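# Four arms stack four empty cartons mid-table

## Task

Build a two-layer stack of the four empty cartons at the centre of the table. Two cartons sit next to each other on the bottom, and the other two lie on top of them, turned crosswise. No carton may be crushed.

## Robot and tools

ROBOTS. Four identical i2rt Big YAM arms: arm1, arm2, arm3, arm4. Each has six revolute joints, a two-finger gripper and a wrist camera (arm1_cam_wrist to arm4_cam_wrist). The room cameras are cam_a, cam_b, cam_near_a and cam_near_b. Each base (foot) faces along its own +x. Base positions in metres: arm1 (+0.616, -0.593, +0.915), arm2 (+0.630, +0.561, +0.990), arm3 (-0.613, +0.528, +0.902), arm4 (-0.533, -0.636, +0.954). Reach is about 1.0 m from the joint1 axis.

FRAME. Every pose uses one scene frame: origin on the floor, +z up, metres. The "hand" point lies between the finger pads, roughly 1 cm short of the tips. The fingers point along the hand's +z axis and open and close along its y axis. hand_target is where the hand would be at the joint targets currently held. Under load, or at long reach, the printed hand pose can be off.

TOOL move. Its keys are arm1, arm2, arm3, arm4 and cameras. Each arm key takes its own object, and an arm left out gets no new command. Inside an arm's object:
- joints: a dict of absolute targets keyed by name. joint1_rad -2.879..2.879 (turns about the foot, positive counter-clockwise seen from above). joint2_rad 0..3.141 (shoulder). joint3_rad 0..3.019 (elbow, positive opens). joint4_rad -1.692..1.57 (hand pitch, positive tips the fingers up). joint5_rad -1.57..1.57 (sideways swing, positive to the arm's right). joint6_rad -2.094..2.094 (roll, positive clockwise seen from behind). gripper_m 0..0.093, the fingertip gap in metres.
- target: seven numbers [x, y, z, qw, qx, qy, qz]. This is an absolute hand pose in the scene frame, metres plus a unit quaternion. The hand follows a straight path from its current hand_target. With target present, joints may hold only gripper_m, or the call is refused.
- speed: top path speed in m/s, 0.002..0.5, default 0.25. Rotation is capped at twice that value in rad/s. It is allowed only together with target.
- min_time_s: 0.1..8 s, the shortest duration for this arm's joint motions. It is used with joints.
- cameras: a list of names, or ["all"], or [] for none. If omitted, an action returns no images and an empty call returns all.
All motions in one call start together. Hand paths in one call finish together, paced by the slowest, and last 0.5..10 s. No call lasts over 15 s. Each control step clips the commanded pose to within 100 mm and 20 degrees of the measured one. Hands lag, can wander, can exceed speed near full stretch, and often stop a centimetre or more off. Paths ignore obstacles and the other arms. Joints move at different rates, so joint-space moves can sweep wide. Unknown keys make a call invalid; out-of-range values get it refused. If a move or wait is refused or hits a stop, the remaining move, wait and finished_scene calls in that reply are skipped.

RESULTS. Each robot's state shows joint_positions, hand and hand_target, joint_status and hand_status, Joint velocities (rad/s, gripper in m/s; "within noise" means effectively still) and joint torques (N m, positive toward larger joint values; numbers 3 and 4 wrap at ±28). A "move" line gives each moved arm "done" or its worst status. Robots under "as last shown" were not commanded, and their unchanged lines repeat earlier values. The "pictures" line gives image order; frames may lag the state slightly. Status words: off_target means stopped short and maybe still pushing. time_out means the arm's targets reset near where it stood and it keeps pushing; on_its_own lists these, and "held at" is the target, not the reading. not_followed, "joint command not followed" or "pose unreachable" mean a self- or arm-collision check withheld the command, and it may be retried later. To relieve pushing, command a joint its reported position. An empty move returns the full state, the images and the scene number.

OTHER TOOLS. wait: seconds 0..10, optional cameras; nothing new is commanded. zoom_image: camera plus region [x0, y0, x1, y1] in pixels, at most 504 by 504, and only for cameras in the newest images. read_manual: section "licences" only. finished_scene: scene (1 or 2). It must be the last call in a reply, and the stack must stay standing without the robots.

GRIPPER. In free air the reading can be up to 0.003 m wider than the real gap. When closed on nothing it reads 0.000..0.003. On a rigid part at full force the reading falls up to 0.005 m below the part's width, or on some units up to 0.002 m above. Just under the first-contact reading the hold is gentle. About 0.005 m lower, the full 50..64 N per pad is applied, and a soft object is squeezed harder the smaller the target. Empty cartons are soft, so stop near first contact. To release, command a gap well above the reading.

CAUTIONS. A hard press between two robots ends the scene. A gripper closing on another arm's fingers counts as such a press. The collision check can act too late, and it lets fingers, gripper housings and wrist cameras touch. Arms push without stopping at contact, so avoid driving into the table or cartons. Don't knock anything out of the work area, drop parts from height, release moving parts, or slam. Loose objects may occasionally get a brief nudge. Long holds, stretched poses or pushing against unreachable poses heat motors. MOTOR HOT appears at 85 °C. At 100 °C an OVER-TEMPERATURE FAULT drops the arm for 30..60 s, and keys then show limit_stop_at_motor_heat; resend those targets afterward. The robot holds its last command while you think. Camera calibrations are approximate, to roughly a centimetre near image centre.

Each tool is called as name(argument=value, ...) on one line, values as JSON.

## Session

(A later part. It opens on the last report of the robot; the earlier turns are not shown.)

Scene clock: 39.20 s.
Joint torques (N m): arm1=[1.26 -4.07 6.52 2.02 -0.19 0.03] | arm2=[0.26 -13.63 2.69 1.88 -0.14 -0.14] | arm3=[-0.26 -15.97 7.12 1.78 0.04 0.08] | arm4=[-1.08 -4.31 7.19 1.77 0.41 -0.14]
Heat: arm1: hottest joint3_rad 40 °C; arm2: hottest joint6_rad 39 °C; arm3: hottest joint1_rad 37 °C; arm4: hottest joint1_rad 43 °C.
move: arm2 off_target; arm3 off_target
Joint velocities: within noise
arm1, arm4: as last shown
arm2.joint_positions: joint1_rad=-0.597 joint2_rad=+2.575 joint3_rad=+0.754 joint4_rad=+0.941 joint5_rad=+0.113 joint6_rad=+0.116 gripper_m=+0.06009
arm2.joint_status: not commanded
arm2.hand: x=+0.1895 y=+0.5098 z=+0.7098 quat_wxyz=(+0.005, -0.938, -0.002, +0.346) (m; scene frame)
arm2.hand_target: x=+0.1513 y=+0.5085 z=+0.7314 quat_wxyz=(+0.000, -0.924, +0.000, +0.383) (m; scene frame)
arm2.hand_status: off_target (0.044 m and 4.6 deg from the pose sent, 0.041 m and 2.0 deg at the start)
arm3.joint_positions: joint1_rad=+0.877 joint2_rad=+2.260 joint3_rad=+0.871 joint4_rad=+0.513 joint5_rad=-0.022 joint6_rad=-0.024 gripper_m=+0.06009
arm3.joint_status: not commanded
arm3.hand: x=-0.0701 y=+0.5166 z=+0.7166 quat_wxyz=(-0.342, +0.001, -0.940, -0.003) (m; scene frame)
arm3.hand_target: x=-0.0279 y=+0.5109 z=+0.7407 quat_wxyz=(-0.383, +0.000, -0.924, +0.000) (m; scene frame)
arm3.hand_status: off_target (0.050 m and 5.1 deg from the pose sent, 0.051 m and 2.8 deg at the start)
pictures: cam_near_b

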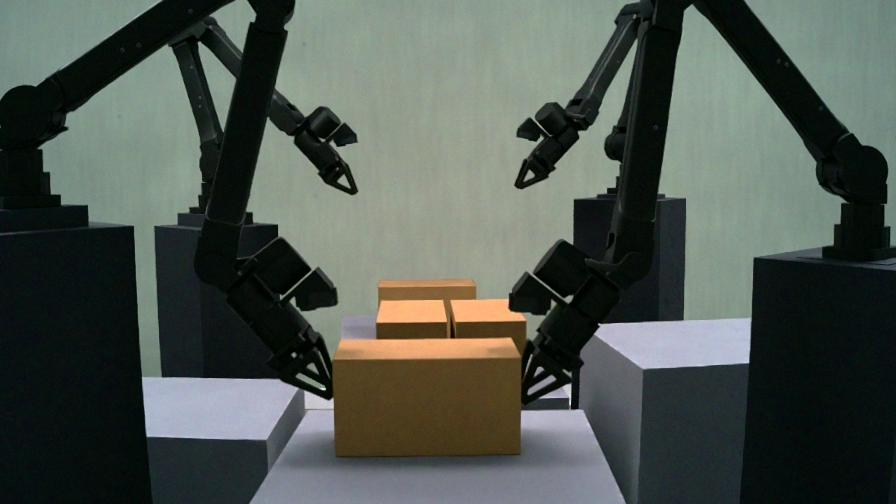

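move(arm2={"target":[0.14,0.508,0.79,0,0.9239,0,-0.3827],"speed":0.06}, arm3={"target":[-0.015,0.511,0.80,0.3827,0,0.9239,0],"speed":0.06}, cameras=["cam_near_b","arm2_cam_wrist","arm3_cam_wrist"])

Scene clock: 41.73 s.
Joint torques (N m): arm1=[1.26 -4.07 6.5 2.02 -0.19 0.03] | arm2=[0.26 -15.15 3.23 2.95 -0.11 -0.17] | arm3=[-0.15 -19.49 6.89 2.4 0.08 0.09] | arm4=[-1.26 -4.42 7.17 1.74 0.41 -0.13]
Heat: arm1: hottest joint3_rad 40 °C; arm2: hottest joint6_rad 38 °C; arm3: hottest joint1_rad 37 °C; arm4: hottest joint1_rad 43 °C.
move: arm2 off_target; arm3 off_target
Joint velocities: within noise
arm1, arm4: as last shown
arm2.joint_positions: joint1_rad=-0.601 joint2_rad=+2.400 joint3_rad=+0.689 joint4_rad=+0.798 joint5_rad=+0.109 joint6_rad=+0.116 gripper_m=+0.06009
arm2.joint_status: not commanded
arm2.hand: x=+0.1861 y=+0.5102 z=+0.7562 quat_wxyz=(+0.007, -0.944, -0.002, +0.330) (m; scene frame)
arm2.hand_target: x=+0.1419 y=+0.5086 z=+0.7910 quat_wxyz=(+0.001, -0.924, +0.000, +0.383) (m; scene frame)
arm2.hand_status: off_target (0.057 m and 6.5 deg from the pose sent, 0.094 m and 4.6 deg at the start)
arm3.joint_positions: joint1_rad=+0.877 joint2_rad=+2.151 joint3_rad=+0.872 joint4_rad=+0.347 joint5_rad=-0.021 joint6_rad=-0.024 gripper_m=+0.06009
arm3.joint_status: not commanded
arm3.hand: x=-0.0690 y=+0.5163 z=+0.7484 quat_wxyz=(-0.316, +0.001, -0.949, -0.004) (m; scene frame)
arm3.hand_target: x=-0.0190 y=+0.5110 z=+0.8020 quat_wxyz=(-0.383, +0.000, -0.924, +0.000) (m; scene frame)
arm3.hand_status: off_target (0.075 m and 8.2 deg from the pose sent, 0.100 m and 5.1 deg at the start)
pictures: arm2_cam_wrist, arm3_cam_wrist, cam_near_b
camera_calibration:
arm2_cam_wrist: T_world_to_cam=[[-0.00142608, 0.999921, 0.0125013, -0.518806], [0.998135, 0.00218625, -0.0610064, -0.135723], [-0.0610289, 0.0123909, -0.998059, 0.884862], [0, 0, 0, 1]] pos_world=[0.188732, 0.508097, 0.88135]
arm3_cam_wrist: T_world_to_cam=[[0.00800442, -0.999961, -0.00380089, 0.51929], [-0.999348, -0.00786561, -0.0352281, -0.034109], [0.0351968, 0.00408039, -0.999372, 0.871116], [0, 0, 0, 1]] pos_world=[-0.0689039, 0.515447, 0.871341]

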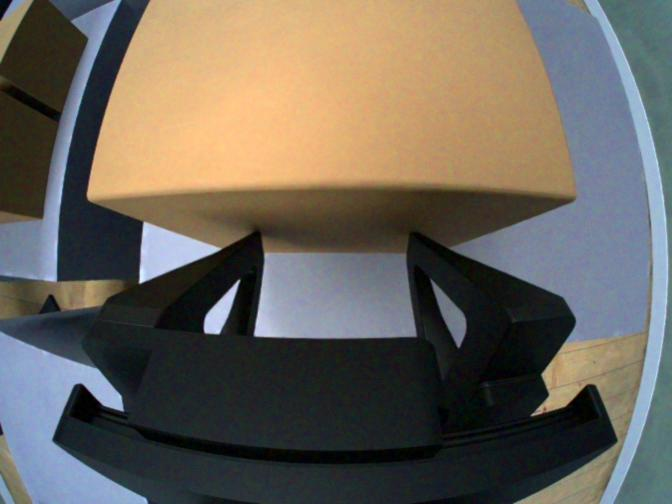

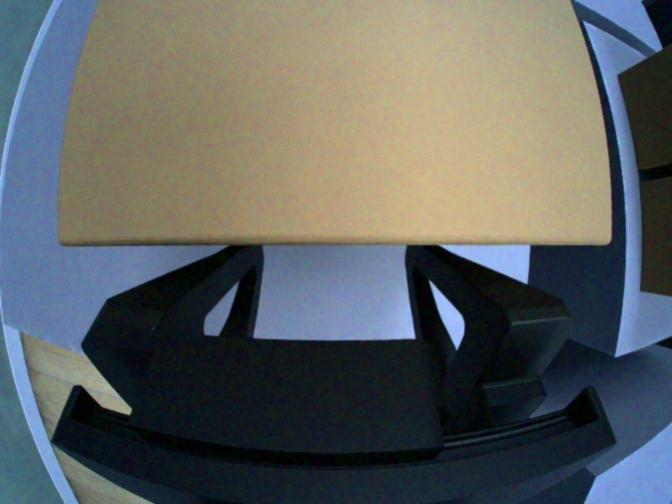

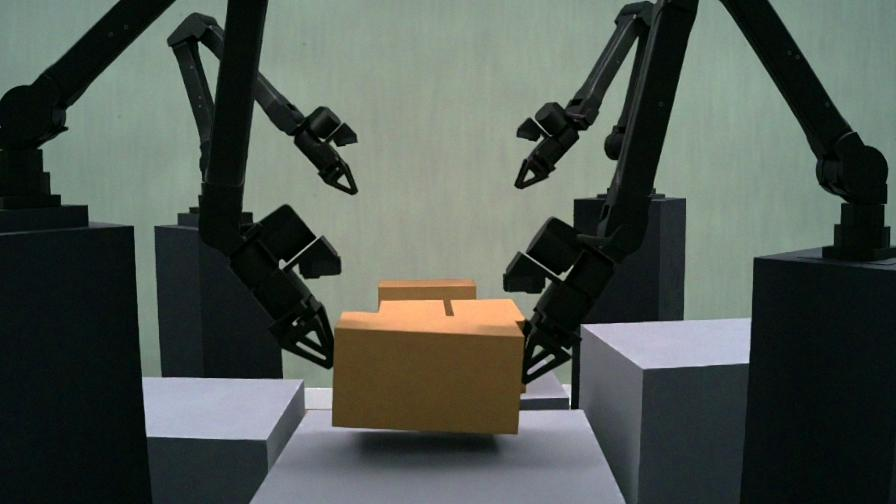

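move(arm2={"target":[0.14,0.508,0.91,0,0.9239,0,-0.3827],"speed":0.08}, arm3={"target":[-0.015,0.511,0.94,0.3827,0,0.9239,0],"speed":0.08}, arm1={"target":[0.22,-0.15,1.08,0,0.9239,0,-0.3827]}, cameras=["cam_near_b","arm2_cam_wrist","arm1_cam_wrist"])

Scene clock: 45.77 s.
Joint torques (N m): arm1=[-0.85 -10.99 11.33 0.55 -0.45 0.01] | arm2=[-0.5 -12.69 6.58 2.85 -0.02 -0.12] | arm3=[-0.15 -16.85 11.6 2.52 0.05 0.11] | arm4=[-0.85 -4.25 7.17 1.73 0.42 -0.13]
Heat: arm1: hottest joint3_rad 40 °C; arm2: hottest joint6_rad 38 °C; arm3: hottest joint1_rad 37 °C; arm4: hottest joint1_rad 43 °C.
move: arm1 off_target; arm2 off_target; arm3 off_target
Joint velocities: within noise
arm1.joint_positions: joint1_rad=-0.200 joint2_rad=+1.664 joint3_rad=+1.230 joint4_rad=-0.686 joint5_rad=-0.641 joint6_rad=-0.846 gripper_m=+0.06009
arm1.joint_status: not commanded
arm1.hand: x=+0.2280 y=-0.1698 z=+1.0631 quat_wxyz=(+0.015, +0.928, -0.006, -0.373) (m; scene frame)
arm1.hand_target: x=+0.2210 y=-0.1510 z=+1.0802 quat_wxyz=(-0.001, +0.924, +0.000, -0.383) (m; scene frame)
arm1.hand_status: off_target (0.027 m and 2.2 deg from the pose sent, 0.369 m and 1.5 deg at the start)
arm2.joint_positions: joint1_rad=-0.601 joint2_rad=+1.974 joint3_rad=+0.578 joint4_rad=+0.480 joint5_rad=+0.108 joint6_rad=+0.116 gripper_m=+0.06009
arm2.joint_status: not commanded
arm2.hand: x=+0.1818 y=+0.5092 z=+0.8737 quat_wxyz=(+0.006, -0.944, -0.002, +0.329) (m; scene frame)
arm2.hand_target: x=+0.1423 y=+0.5085 z=+0.9110 quat_wxyz=(+0.001, -0.924, +0.000, +0.383) (m; scene frame)
arm2.hand_status: off_target (0.055 m and 6.7 deg from the pose sent, 0.161 m and 6.5 deg at the start)
arm3.joint_positions: joint1_rad=+0.877 joint2_rad=+1.786 joint3_rad=+0.847 joint4_rad=-0.014 joint5_rad=-0.020 joint6_rad=-0.025 gripper_m=+0.06009
arm3.joint_status: not commanded
arm3.hand: x=-0.0749 y=+0.5158 z=+0.8790 quat_wxyz=(-0.306, +0.001, -0.952, -0.003) (m; scene frame)
arm3.hand_target: x=-0.0223 y=+0.5111 z=+0.9436 quat_wxyz=(-0.383, +0.000, -0.924, +0.000) (m; scene frame)
arm3.hand_status: off_target (0.086 m and 9.4 deg from the pose sent, 0.199 m and 8.2 deg at the start)
arm4.joint_positions: joint1_rad=-0.429 joint2_rad=+1.237 joint3_rad=+0.326 joint4_rad=+0.050 joint5_rad=+0.374 joint6_rad=+0.401 gripper_m=+0.06007
arm4.joint_status: not commanded
arm4.hand: x=-0.2023 y=-0.5042 z=+0.9840 quat_wxyz=(-0.384, +0.009, -0.923, -0.004) (m; scene frame)
arm4.hand_target: x=-0.2002 y=-0.5100 z=+0.9802 quat_wxyz=(-0.383, +0.000, -0.924, +0.000) (m; scene frame)
arm4.hand_status: not commanded
pictures: arm1_cam_wrist, arm2_cam_wrist, cam_near_b
camera_calibration:
arm1_cam_wrist: T_world_to_cam=[[-0.0117083, 0.999574, -0.0267266, 0.200373], [0.988659, 0.00757013, -0.149987, -0.0612365], [-0.149721, -0.0281796, -0.988327, 1.20446], [0, 0, 0, 1]] pos_world=[0.243221, -0.165883, 1.18657]
arm2_cam_wrist: T_world_to_cam=[[-0.00239484, 0.999927, 0.0118359, -0.518543], [0.998323, 0.00307518, -0.0578016, -0.127543], [-0.0578338, 0.0116776, -0.998258, 1.00193], [0, 0, 0, 1]] pos_world=[0.184033, 0.507197, 0.998951]

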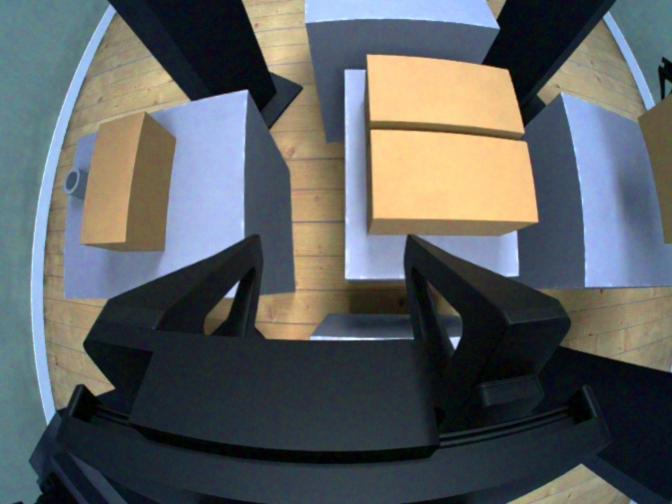

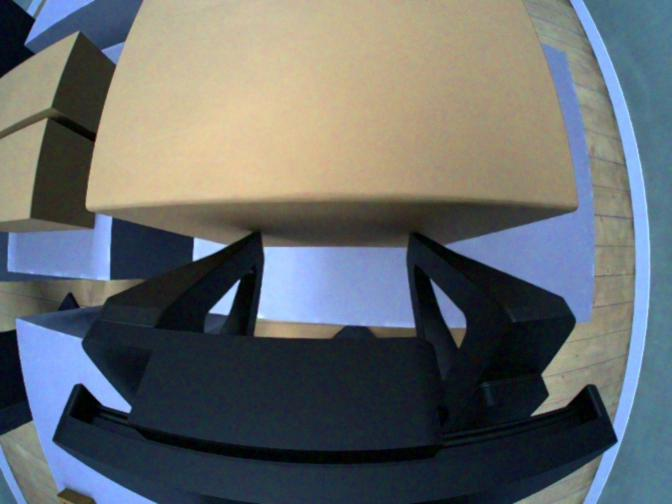

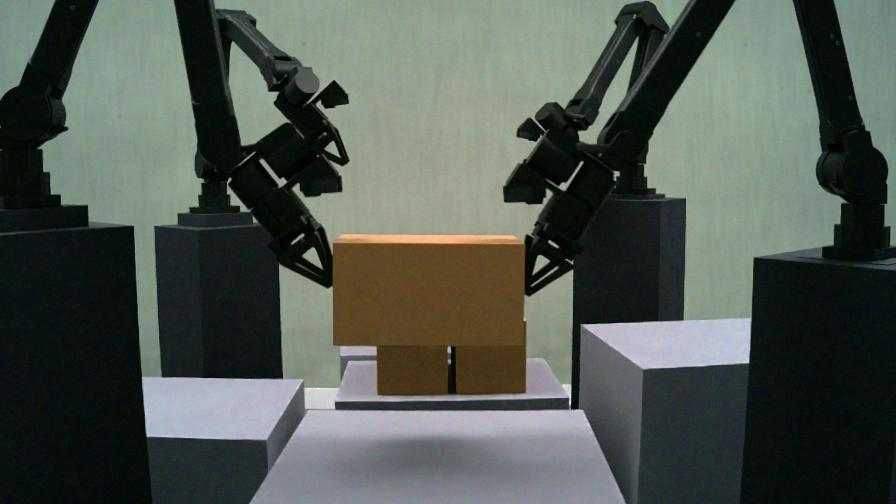

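move(arm2={"target":[0.125,0.38,0.91,0,0.9239,0,-0.3827],"speed":0.08}, arm3={"target":[-0.03,0.383,0.94,0.3827,0,0.9239,0],"speed":0.08}, arm1={"target":[0.26,-0.40,1.02,0,0.9239,0,-0.3827]}, cameras=["cam_near_b","cam_b"])

Scene clock: 52.80 s.
Joint torques (N m): arm1=[1.14 -6.77 6.23 1.81 -0.1 0.14] | arm2=[0.32 -10.64 11.25 2.44 0.74 -0.02] | arm3=[-0.03 -13.8 12.74 2.11 -0.38 0.25] | arm4=[-1.2 -4.42 7.19 1.74 0.42 -0.14]
Heat: arm1: hottest joint3_rad 42 °C; arm2: hottest joint6_rad 38 °C; arm3: hottest joint3_rad 38 °C; arm4: hottest joint1_rad 43 °C.
move: arm1 done; arm2 off_target; arm3 off_target
Joint velocities: within noise
arm1.joint_positions: joint1_rad=+0.105 joint2_rad=+1.210 joint3_rad=+0.583 joint4_rad=-0.316 joint5_rad=-0.470 joint6_rad=-0.536 gripper_m=+0.06009
arm1.joint_status: not commanded
arm1.hand: x=+0.2636 y=-0.3961 z=+1.0140 quat_wxyz=(+0.006, +0.928, -0.006, -0.373) (m; scene frame)
arm1.hand_target: x=+0.2601 y=-0.4000 z=+1.0199 quat_wxyz=(+0.000, +0.924, +0.000, -0.383) (m; scene frame)
arm1.hand_status: done (0.008 m and 1.5 deg from the pose sent, 0.236 m and 2.2 deg at the start)
arm2.joint_positions: joint1_rad=-0.308 joint2_rad=+1.969 joint3_rad=+0.689 joint4_rad=+0.337 joint5_rad=+0.294 joint6_rad=+0.326 gripper_m=+0.06009
arm2.joint_status: not commanded
arm2.hand: x=+0.1732 y=+0.3967 z=+0.8864 quat_wxyz=(+0.013, -0.941, -0.014, +0.339) (m; scene frame)
arm2.hand_target: x=+0.1286 y=+0.3813 z=+0.9134 quat_wxyz=(+0.000, -0.924, +0.000, +0.383) (m; scene frame)
arm2.hand_status: off_target (0.056 m and 5.8 deg from the pose sent, 0.146 m and 6.7 deg at the start)
arm3.joint_positions: joint1_rad=+0.605 joint2_rad=+1.758 joint3_rad=+0.862 joint4_rad=-0.039 joint5_rad=-0.204 joint6_rad=-0.233 gripper_m=+0.06009
arm3.joint_status: not commanded
arm3.hand: x=-0.0846 y=+0.4008 z=+0.8977 quat_wxyz=(-0.327, -0.001, -0.945, -0.013) (m; scene frame)
arm3.hand_target: x=-0.0365 y=+0.3844 z=+0.9440 quat_wxyz=(-0.383, +0.000, -0.924, +0.000) (m; scene frame)
arm3.hand_status: off_target (0.071 m and 7.0 deg from the pose sent, 0.153 m and 9.4 deg at the start)
arm4: as last shown
pictures: cam_b, cam_near_b

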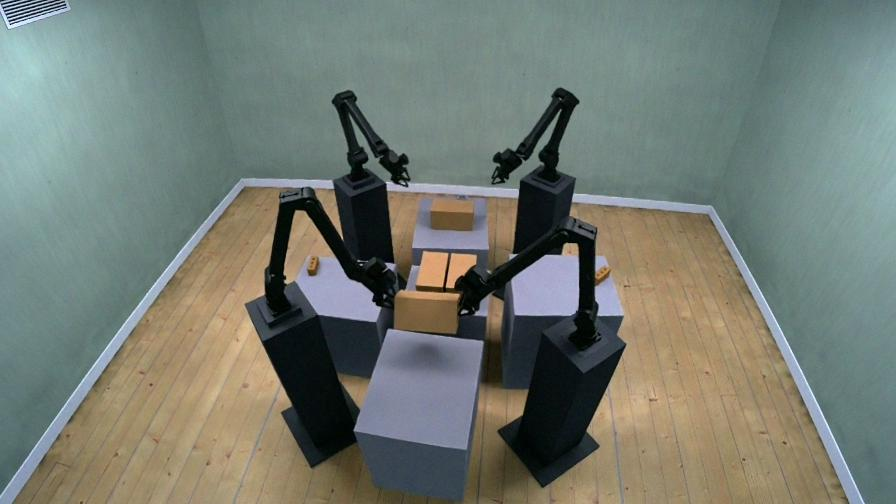

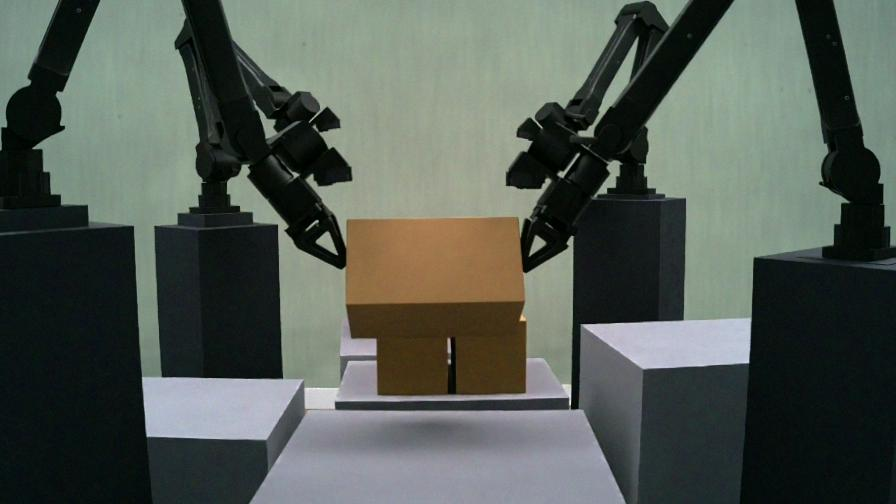

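wait(seconds=0.1, cameras=["arm2_cam_wrist","arm3_cam_wrist","cam_near_b","cam_near_a"])

zoom_image(camera="arm2_cam_wrist", region=[80, 100, 584, 350])

zoom_image(camera="cam_near_b", region=[280, 180, 600, 420])

Scene clock: 54.53 s.
Joint torques (N m): arm1=[1.14 -6.77 6.23 1.8 -0.1 0.15] | arm2=[0.73 -10.17 11.06 2.39 0.7 -0.02] | arm3=[0.03 -13.8 12.74 2.11 -0.37 0.25] | arm4=[-0.97 -4.48 7.21 1.81 0.41 -0.11]
Heat: arm1: hottest joint3_rad 42 °C; arm2: hottest joint6_rad 38 °C; arm3: hottest joint3_rad 39 °C; arm4: hottest joint1_rad 43 °C.
Joint velocities: within noise
arm1.joint_positions: joint1_rad=+0.105 joint2_rad=+1.210 joint3_rad=+0.583 joint4_rad=-0.316 joint5_rad=-0.470 joint6_rad=-0.536 gripper_m=+0.06009
arm1.joint_status: not commanded
arm1.hand: x=+0.2636 y=-0.3961 z=+1.0140 quat_wxyz=(+0.006, +0.928, -0.007, -0.373) (m; scene frame)
arm1.hand_target: x=+0.2601 y=-0.4000 z=+1.0199 quat_wxyz=(+0.000, +0.924, +0.000, -0.383) (m; scene frame)
arm1.hand_status: done (0.008 m and 1.6 deg from the pose sent, 0.236 m and 2.2 deg at the start)
arm2.joint_positions: joint1_rad=-0.308 joint2_rad=+1.969 joint3_rad=+0.689 joint4_rad=+0.337 joint5_rad=+0.294 joint6_rad=+0.326 gripper_m=+0.06009
arm2.joint_status: not commanded
arm2.hand: x=+0.1732 y=+0.3967 z=+0.8864 quat_wxyz=(+0.013, -0.941, -0.014, +0.339) (m; scene frame)
arm2.hand_target: x=+0.1286 y=+0.3813 z=+0.9134 quat_wxyz=(+0.000, -0.924, +0.000, +0.383) (m; scene frame)
arm2.hand_status: off_target (0.056 m and 5.8 deg from the pose sent, 0.146 m and 6.7 deg at the start)
arm3.joint_positions: joint1_rad=+0.605 joint2_rad=+1.758 joint3_rad=+0.862 joint4_rad=-0.039 joint5_rad=-0.204 joint6_rad=-0.233 gripper_m=+0.06009
arm3.joint_status: not commanded
arm3.hand: x=-0.0846 y=+0.4008 z=+0.8977 quat_wxyz=(-0.327, +0.000, -0.945, -0.013) (m; scene frame)
arm3.hand_target: x=-0.0365 y=+0.3845 z=+0.9440 quat_wxyz=(-0.383, +0.000, -0.924, +0.000) (m; scene frame)
arm3.hand_status: off_target (0.071 m and 7.0 deg from the pose sent, 0.153 m and 9.4 deg at the start)
arm4.joint_positions: joint1_rad=-0.429 joint2_rad=+1.237 joint3_rad=+0.326 joint4_rad=+0.050 joint5_rad=+0.374 joint6_rad=+0.401 gripper_m=+0.06007
arm4.joint_status: not commanded
arm4.hand: x=-0.2023 y=-0.5042 z=+0.9840 quat_wxyz=(-0.384, +0.009, -0.923, -0.004) (m; scene frame)
arm4.hand_target: x=-0.2002 y=-0.5100 z=+0.9802 quat_wxyz=(-0.383, +0.000, -0.924, +0.000) (m; scene frame)
arm4.hand_status: not commanded
wait: 0.10 s; at rest from the start
pictures: arm2_cam_wrist, arm3_cam_wrist, cam_near_a, cam_near_b
camera_calibration:
arm2_cam_wrist: T_world_to_cam=[[-0.0192383, 0.999286, 0.0325307, -0.421401], [0.996592, 0.0217765, -0.0795616, -0.105692], [-0.0802132, 0.0308892, -0.996299, 1.00997], [0, 0, 0, 1]] pos_world=[0.178238, 0.392205, 1.01154]
arm3_cam_wrist: T_world_to_cam=[[0.0125146, -0.999672, -0.0223548, 0.421362], [-0.998204, -0.0111801, -0.0588562, -0.0226811], [0.058587, 0.0230512, -0.998016, 1.01443], [0, 0, 0, 1]] pos_world=[-0.087346, 0.397587, 1.0205]

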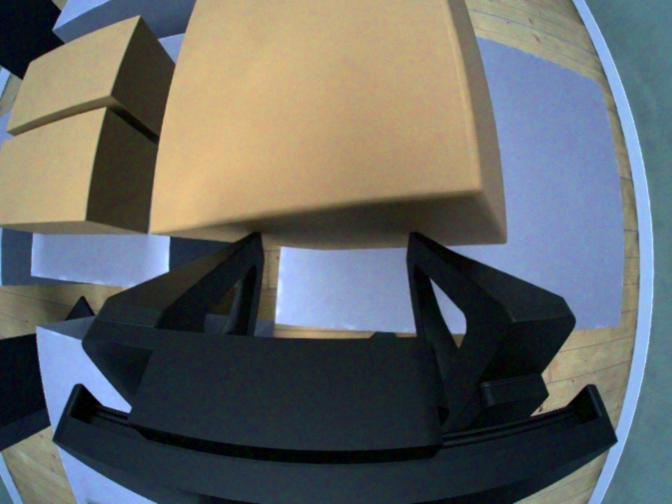

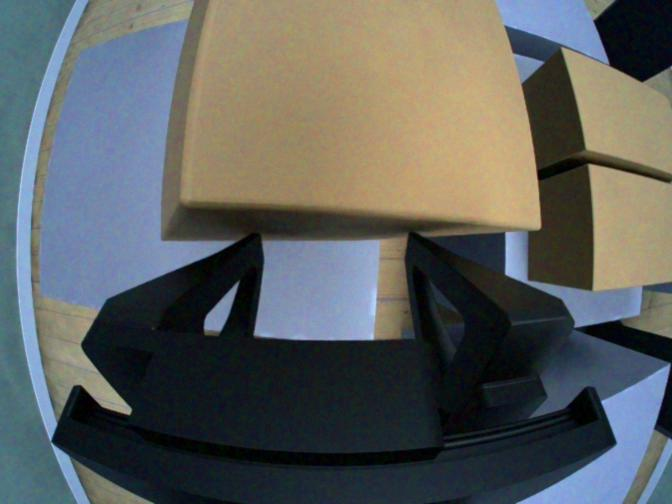

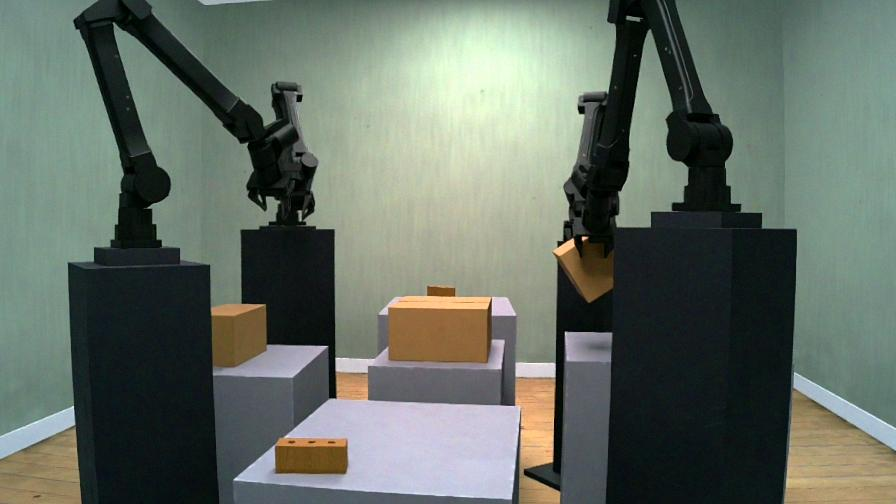

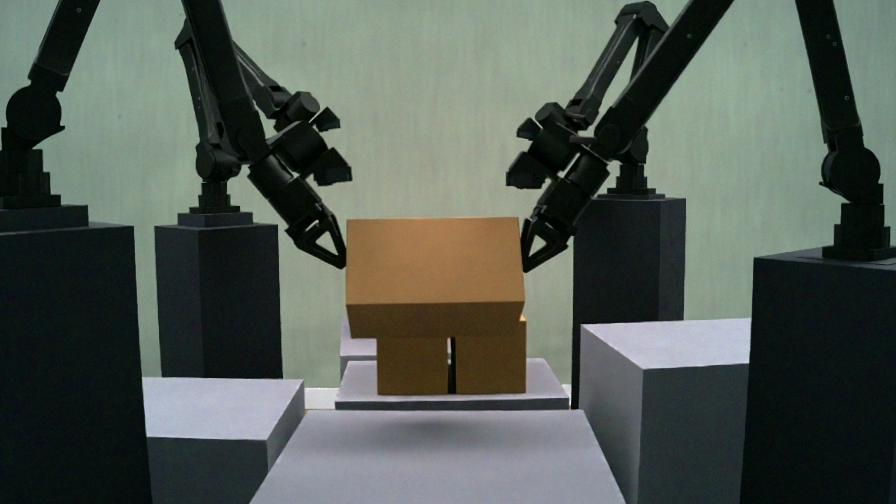

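Scaled by 1.000.

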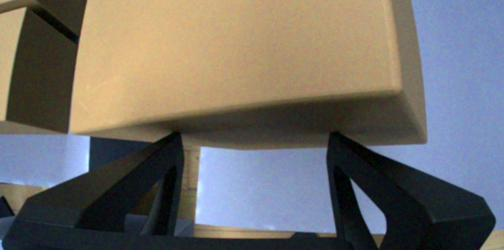

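Scaled by 1.575 from the camera's 896x504 image, which has a finer 1280x720 frame.

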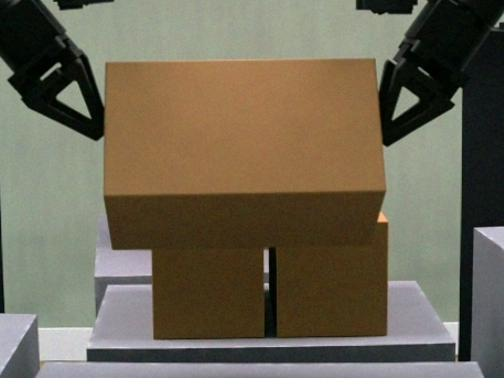

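move(arm2={"target":[0.105,0.24,0.92,0,0.9239,0,-0.3827],"speed":0.07}, arm3={"target":[-0.055,0.243,0.945,0.3827,0,0.9239,0],"speed":0.07}, cameras=["cam_near_b","cam_near_a"])

move(arm2={"target":[0.09,0.09,0.92,0,0.9239,0,-0.3827],"speed":0.07}, arm3={"target":[-0.07,0.093,0.945,0.3827,0,0.9239,0],"speed":0.07}, cameras=["cam_near_b","cam_near_a","cam_a","arm2_cam_wrist","arm3_cam_wrist"])

Scene clock: 61.20 s.
Joint torques (N m): arm1=[1.08 -6.83 6.24 1.8 -0.1 0.15] | arm2=[-0.85 -12.4 13.05 2.11 1.01 -0.09] | arm3=[1.03 -15.03 13.01 1.96 -1 0.22] | arm4=[-1.03 -4.42 7.23 1.77 0.41 -0.14]
Heat: arm1: hottest joint3_rad 41 °C; arm2: hottest joint6_rad 38 °C; arm3: hottest joint3_rad 42 °C; arm4: hottest joint1_rad 43 °C.
move: arm2 off_target; arm3 off_target
Joint velocities: within noise
arm1, arm4: as last shown
arm2.joint_positions: joint1_rad=-0.063 joint2_rad=+2.060 joint3_rad=+0.970 joint4_rad=+0.071 joint5_rad=+0.439 joint6_rad=+0.527 gripper_m=+0.06009
arm2.joint_status: not commanded
arm2.hand: x=+0.1530 y=+0.2605 z=+0.8915 quat_wxyz=(+0.018, -0.939, -0.020, +0.342) (m; scene frame)
arm2.hand_target: x=+0.1088 y=+0.2429 z=+0.9233 quat_wxyz=(+0.000, -0.924, +0.000, +0.383) (m; scene frame)
arm2.hand_status: off_target (0.059 m and 5.9 deg from the pose sent, 0.174 m and 5.8 deg at the start)
arm3.joint_positions: joint1_rad=+0.318 joint2_rad=+1.825 joint3_rad=+0.995 joint4_rad=-0.169 joint5_rad=-0.378 joint6_rad=-0.450 gripper_m=+0.06009
arm3.joint_status: not commanded
arm3.hand: x=-0.1050 y=+0.2663 z=+0.9021 quat_wxyz=(-0.332, -0.012, -0.943, -0.021) (m; scene frame)
arm3.hand_target: x=-0.0608 y=+0.2463 z=+0.9483 quat_wxyz=(-0.383, +0.000, -0.924, +0.000) (m; scene frame)
arm3.hand_status: off_target (0.070 m and 6.9 deg from the pose sent, 0.167 m and 7.0 deg at the start)
pictures: cam_near_a, cam_near_b

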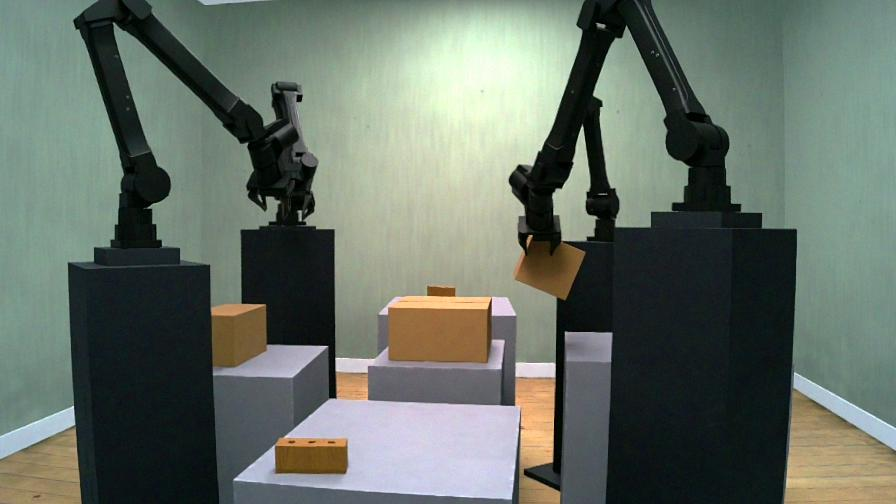

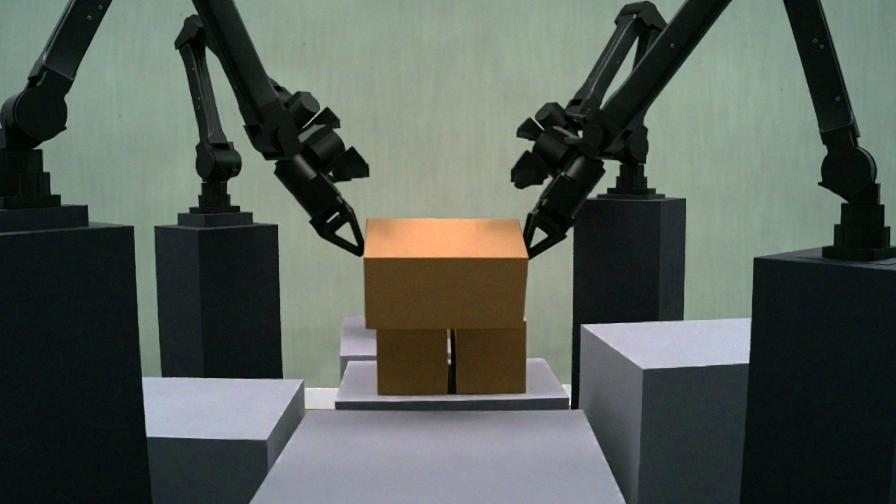

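Scene clock: 64.07 s.
Joint torques (N m): arm1=[1.2 -6.77 6.24 1.8 -0.1 0.15] | arm2=[-2.02 -15.74 14.48 1.95 1.41 -0.14] | arm3=[2.14 -18.55 13.42 1.69 -1.39 0.26] | arm4=[-1.14 -4.25 7.19 1.72 0.42 -0.12]
Heat: arm1: hottest joint3_rad 41 °C; arm2: hottest joint6_rad 38 °C; arm3: hottest joint3_rad 43 °C; arm4: hottest joint1_rad 43 °C.
move: arm2 off_target; arm3 off_target
Joint velocities: within noise
arm1, arm4: as last shown
arm2.joint_positions: joint1_rad=+0.130 joint2_rad=+2.247 joint3_rad=+1.382 joint4_rad=-0.224 joint5_rad=+0.531 joint6_rad=+0.688 gripper_m=+0.06008
arm2.joint_status: not commanded
arm2.hand: x=+0.1420 y=+0.1015 z=+0.8890 quat_wxyz=(+0.015, -0.937, -0.031, +0.347) (m; scene frame)
arm2.hand_target: x=+0.0935 y=+0.0943 z=+0.9230 quat_wxyz=(+0.000, -0.924, +0.000, +0.383) (m; scene frame)
arm2.hand_status: off_target (0.062 m and 5.9 deg from the pose sent, 0.184 m and 5.9 deg at the start)
arm3.joint_positions: joint1_rad=+0.080 joint2_rad=+2.003 joint3_rad=+1.304 joint4_rad=-0.381 joint5_rad=-0.508 joint6_rad=-0.649 gripper_m=+0.06009
arm3.joint_status: not commanded
arm3.hand: x=-0.1163 y=+0.1145 z=+0.9022 quat_wxyz=(-0.339, -0.022, -0.940, -0.025) (m; scene frame)
arm3.hand_target: x=-0.0746 y=+0.0976 z=+0.9478 quat_wxyz=(-0.383, +0.000, -0.924, +0.000) (m; scene frame)
arm3.hand_status: off_target (0.067 m and 6.5 deg from the pose sent, 0.182 m and 6.9 deg at the start)
pictures: arm2_cam_wrist, arm3_cam_wrist, cam_a, cam_near_a, cam_near_b
camera_calibration:
arm2_cam_wrist: T_world_to_cam=[[-0.0502067, 0.997516, 0.0494066, -0.137475], [0.993862, 0.0547832, -0.0961129, -0.0561933], [-0.0985808, 0.0442778, -0.994144, 1.0185], [0, 0, 0, 1]] pos_world=[0.149351, 0.0951152, 1.01392]
arm3_cam_wrist: T_world_to_cam=[[-0.0207297, -0.998107, -0.057899, 0.163621], [-0.996081, 0.0255985, -0.0846577, -0.0380799], [0.0859796, 0.0559172, -0.994726, 1.02392], [0, 0, 0, 1]] pos_world=[-0.122575, 0.107031, 1.02477]

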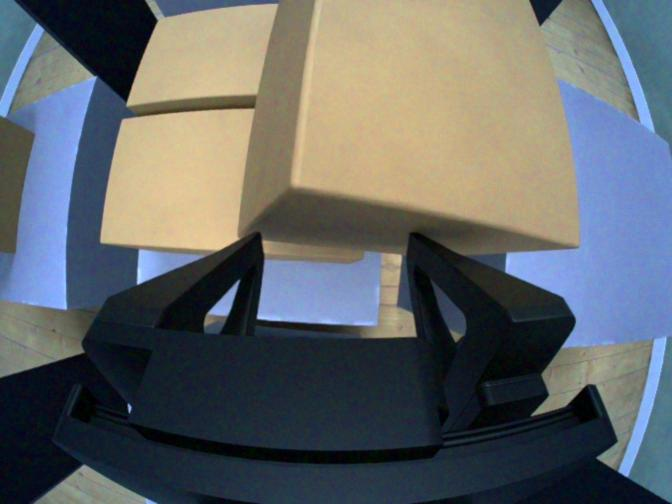

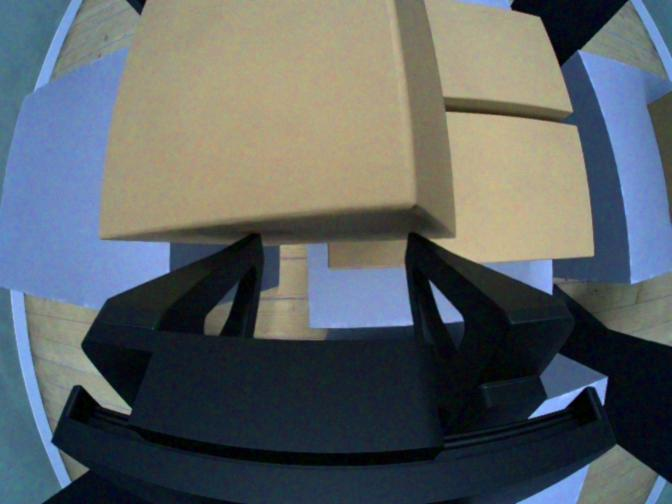

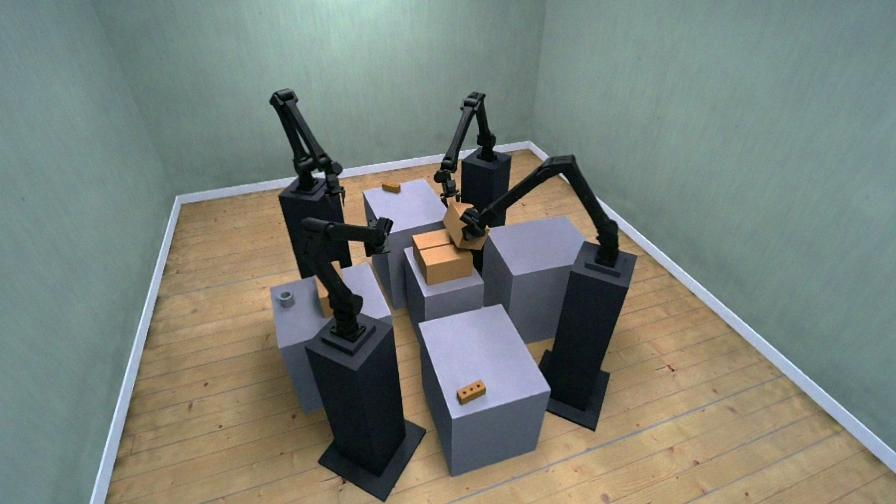

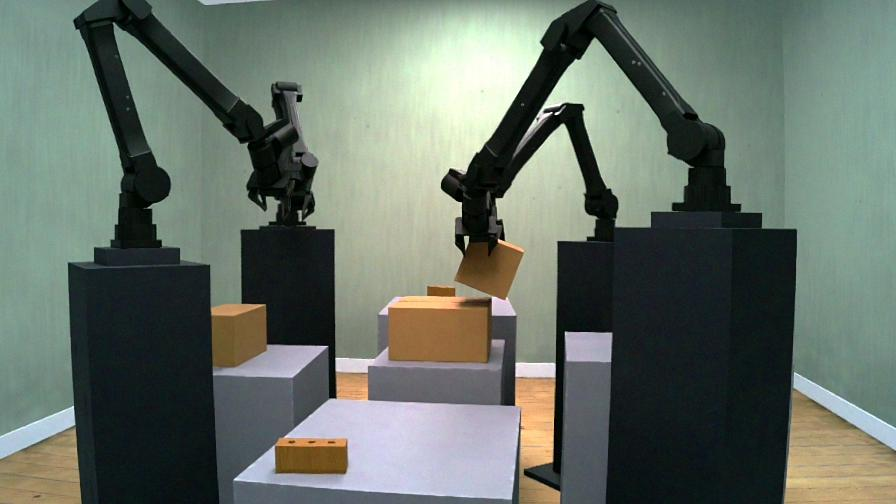

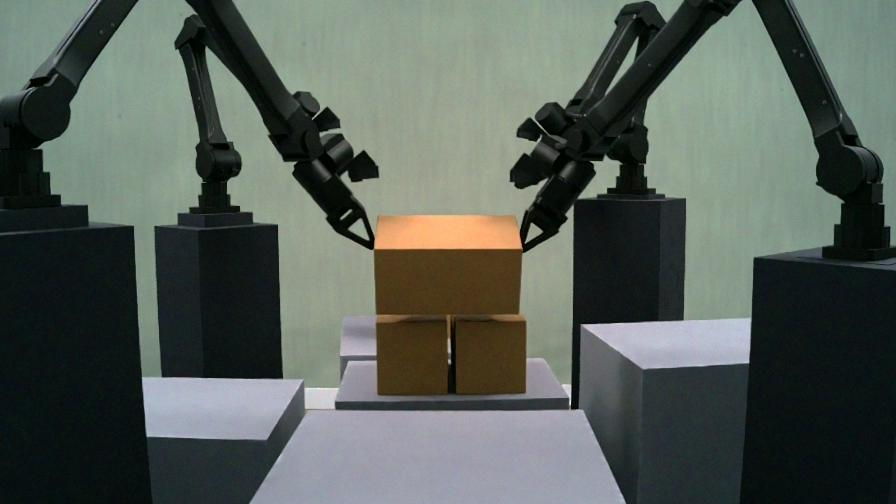

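move(arm2={"target":[0.09,0.034,0.923,0,0.9239,0,-0.3827],"speed":0.05}, arm3={"target":[-0.07,0.037,0.948,0.3827,0,0.9239,0],"speed":0.05}, cameras=["cam_near_b","cam_near_a","arm2_cam_wrist"])

zoom_image(camera="cam_near_a", region=[360, 200, 560, 400])

Scene clock: 67.23 s.
Joint torques (N m): arm1=[1.08 -6.71 6.23 1.78 -0.1 0.15] | arm2=[-3.66 -17.96 14.98 1.81 1.46 -0.15] | arm3=[2.61 -20.07 13.5 1.63 -1.48 0.29] | arm4=[-0.85 -4.31 7.2 1.76 0.4 -0.12]
Heat: arm1: hottest joint3_rad 41 °C; arm2: hottest joint6_rad 38 °C; arm3: hottest joint3_rad 44 °C; arm4: hottest joint1_rad 43 °C.
move: arm2 off_target; arm3 off_target
Joint velocities: within noise
arm1, arm4: as last shown
arm2.joint_positions: joint1_rad=+0.191 joint2_rad=+2.325 joint3_rad=+1.564 joint4_rad=-0.350 joint5_rad=+0.559 joint6_rad=+0.743 gripper_m=+0.06008
arm2.joint_status: not commanded
arm2.hand: x=+0.1433 y=+0.0411 z=+0.8925 quat_wxyz=(+0.013, -0.936, -0.034, +0.350) (m; scene frame)
arm2.hand_target: x=+0.0934 y=+0.0387 z=+0.9255 quat_wxyz=(+0.000, -0.924, +0.000, +0.383) (m; scene frame)
arm2.hand_status: off_target (0.062 m and 5.8 deg from the pose sent, 0.092 m and 6.0 deg at the start)
arm3.joint_positions: joint1_rad=+0.016 joint2_rad=+2.092 joint3_rad=+1.474 joint4_rad=-0.487 joint5_rad=-0.540 joint6_rad=-0.708 gripper_m=+0.06009
arm3.joint_status: not commanded
arm3.hand: x=-0.1152 y=+0.0554 z=+0.9054 quat_wxyz=(-0.342, -0.024, -0.939, -0.024) (m; scene frame)
arm3.hand_target: x=-0.0742 y=+0.0417 z=+0.9506 quat_wxyz=(-0.383, +0.000, -0.924, +0.000) (m; scene frame)
arm3.hand_status: off_target (0.065 m and 6.3 deg from the pose sent, 0.101 m and 6.5 deg at the start)
pictures: arm2_cam_wrist, cam_near_a, cam_near_b
camera_calibration:
arm2_cam_wrist: T_world_to_cam=[[-0.0564002, 0.997264, 0.0477782, -0.0749847], [0.992896, 0.061046, -0.102128, -0.0486168], [-0.104766, 0.0416788, -0.993623, 1.02524], [0, 0, 0, 1]] pos_world=[0.151453, 0.0350165, 1.01732]

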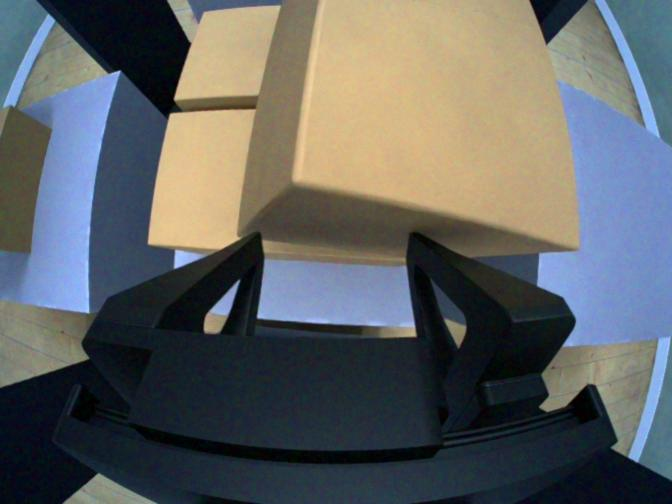

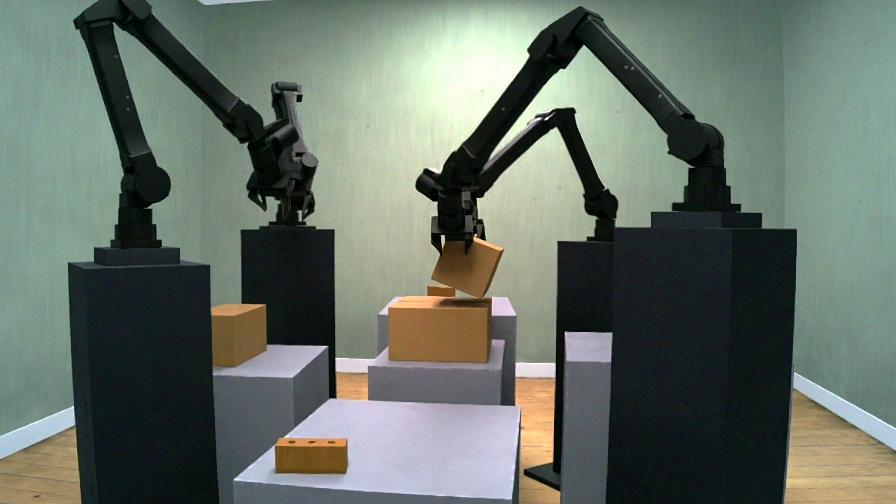

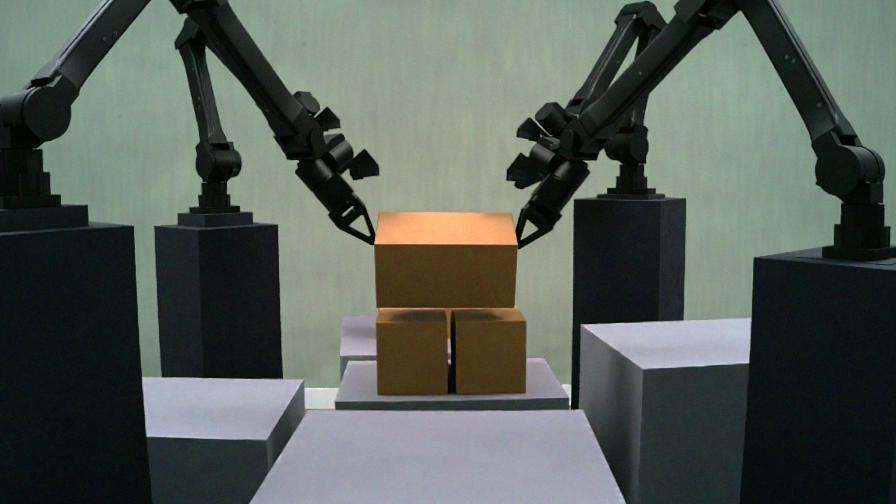

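Scaled by 2.520 from the camera's 896x504 image, which has a finer 1280x720 frame.

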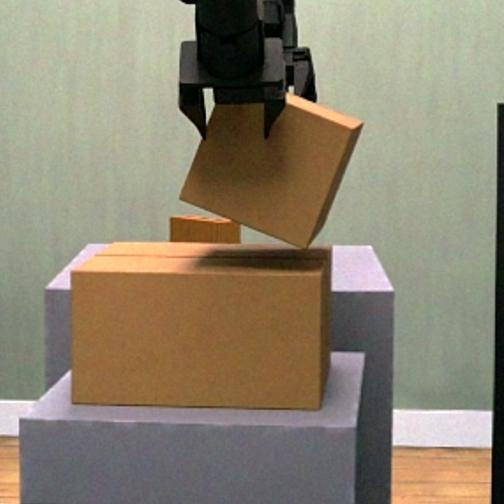

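move(arm2={"target":[0.09,0.056,0.893,0,0.9239,0,-0.3827],"speed":0.05}, arm3={"target":[-0.07,0.059,0.918,0.3827,0,0.9239,0],"speed":0.05}, cameras=["cam_near_b","cam_near_a"])

zoom_image(camera="cam_near_a", region=[360, 200, 560, 400])

Scene clock: 69.67 s.
Joint torques (N m): arm1=[1.14 -6.77 6.22 1.78 -0.1 0.16] | arm2=[-5.66 -18.02 9.42 3.67 1.23 -0.29] | arm3=[4.37 -19.9 9.73 2.96 -1.3 0.45] | arm4=[-1.08 -4.25 7.16 1.8 0.41 -0.13]
Heat: arm1: hottest joint3_rad 41 °C; arm2: hottest joint3_rad 38 °C; arm3: hottest joint3_rad 44 °C; arm4: hottest joint1_rad 43 °C.
move: arm2 off_target; arm3 off_target
Joint velocities: within noise
arm1, arm4: as last shown
arm2.joint_positions: joint1_rad=+0.194 joint2_rad=+2.354 joint3_rad=+1.564 joint4_rad=-0.296 joint5_rad=+0.555 joint6_rad=+0.743 gripper_m=+0.06008
arm2.joint_status: not commanded
arm2.hand: x=+0.1430 y=+0.0362 z=+0.8777 quat_wxyz=(+0.002, -0.934, -0.032, +0.356) (m; scene frame)
arm2.hand_target: x=+0.0930 y=+0.0589 z=+0.8942 quat_wxyz=(+0.002, -0.924, +0.000, +0.383) (m; scene frame)
arm2.hand_status: off_target (0.059 m and 5.0 deg from the pose sent, 0.055 m and 5.8 deg at the start)
arm3.joint_positions: joint1_rad=+0.016 joint2_rad=+2.111 joint3_rad=+1.452 joint4_rad=-0.422 joint5_rad=-0.533 joint6_rad=-0.701 gripper_m=+0.06009
arm3.joint_status: not commanded
arm3.hand: x=-0.1148 y=+0.0536 z=+0.8905 quat_wxyz=(-0.348, -0.025, -0.937, -0.014) (m; scene frame)
arm3.hand_target: x=-0.0726 y=+0.0619 z=+0.9193 quat_wxyz=(-0.383, +0.001, -0.924, -0.002) (m; scene frame)
arm3.hand_status: off_target (0.053 m and 5.3 deg from the pose sent, 0.047 m and 6.3 deg at the start)
pictures: cam_near_a, cam_near_b

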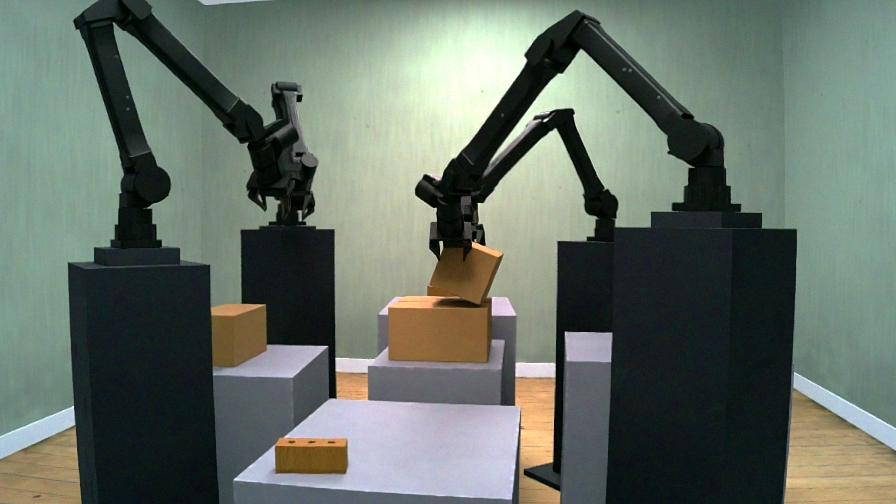

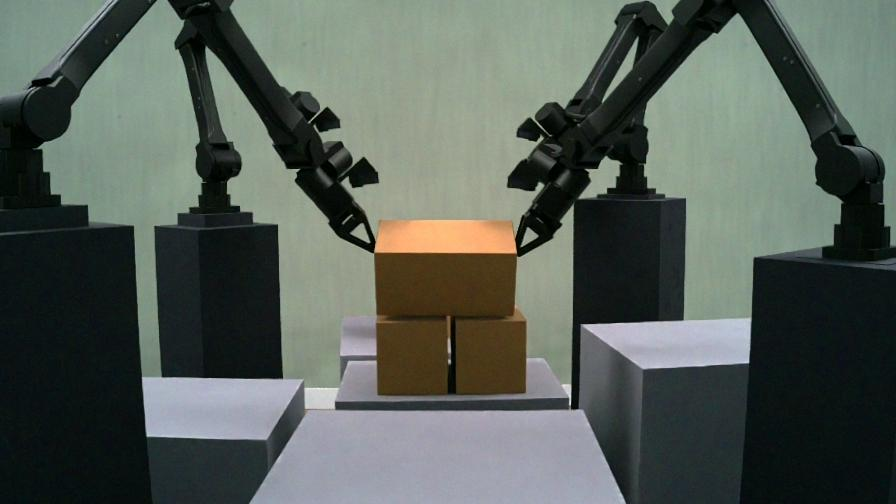

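Scaled by 2.520 from the camera's 896x504 image, which has a finer 1280x720 frame.

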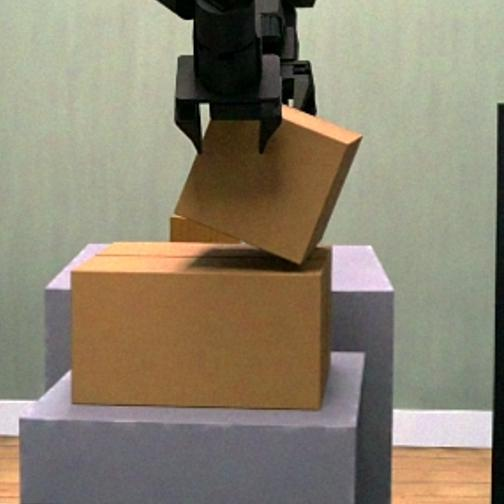

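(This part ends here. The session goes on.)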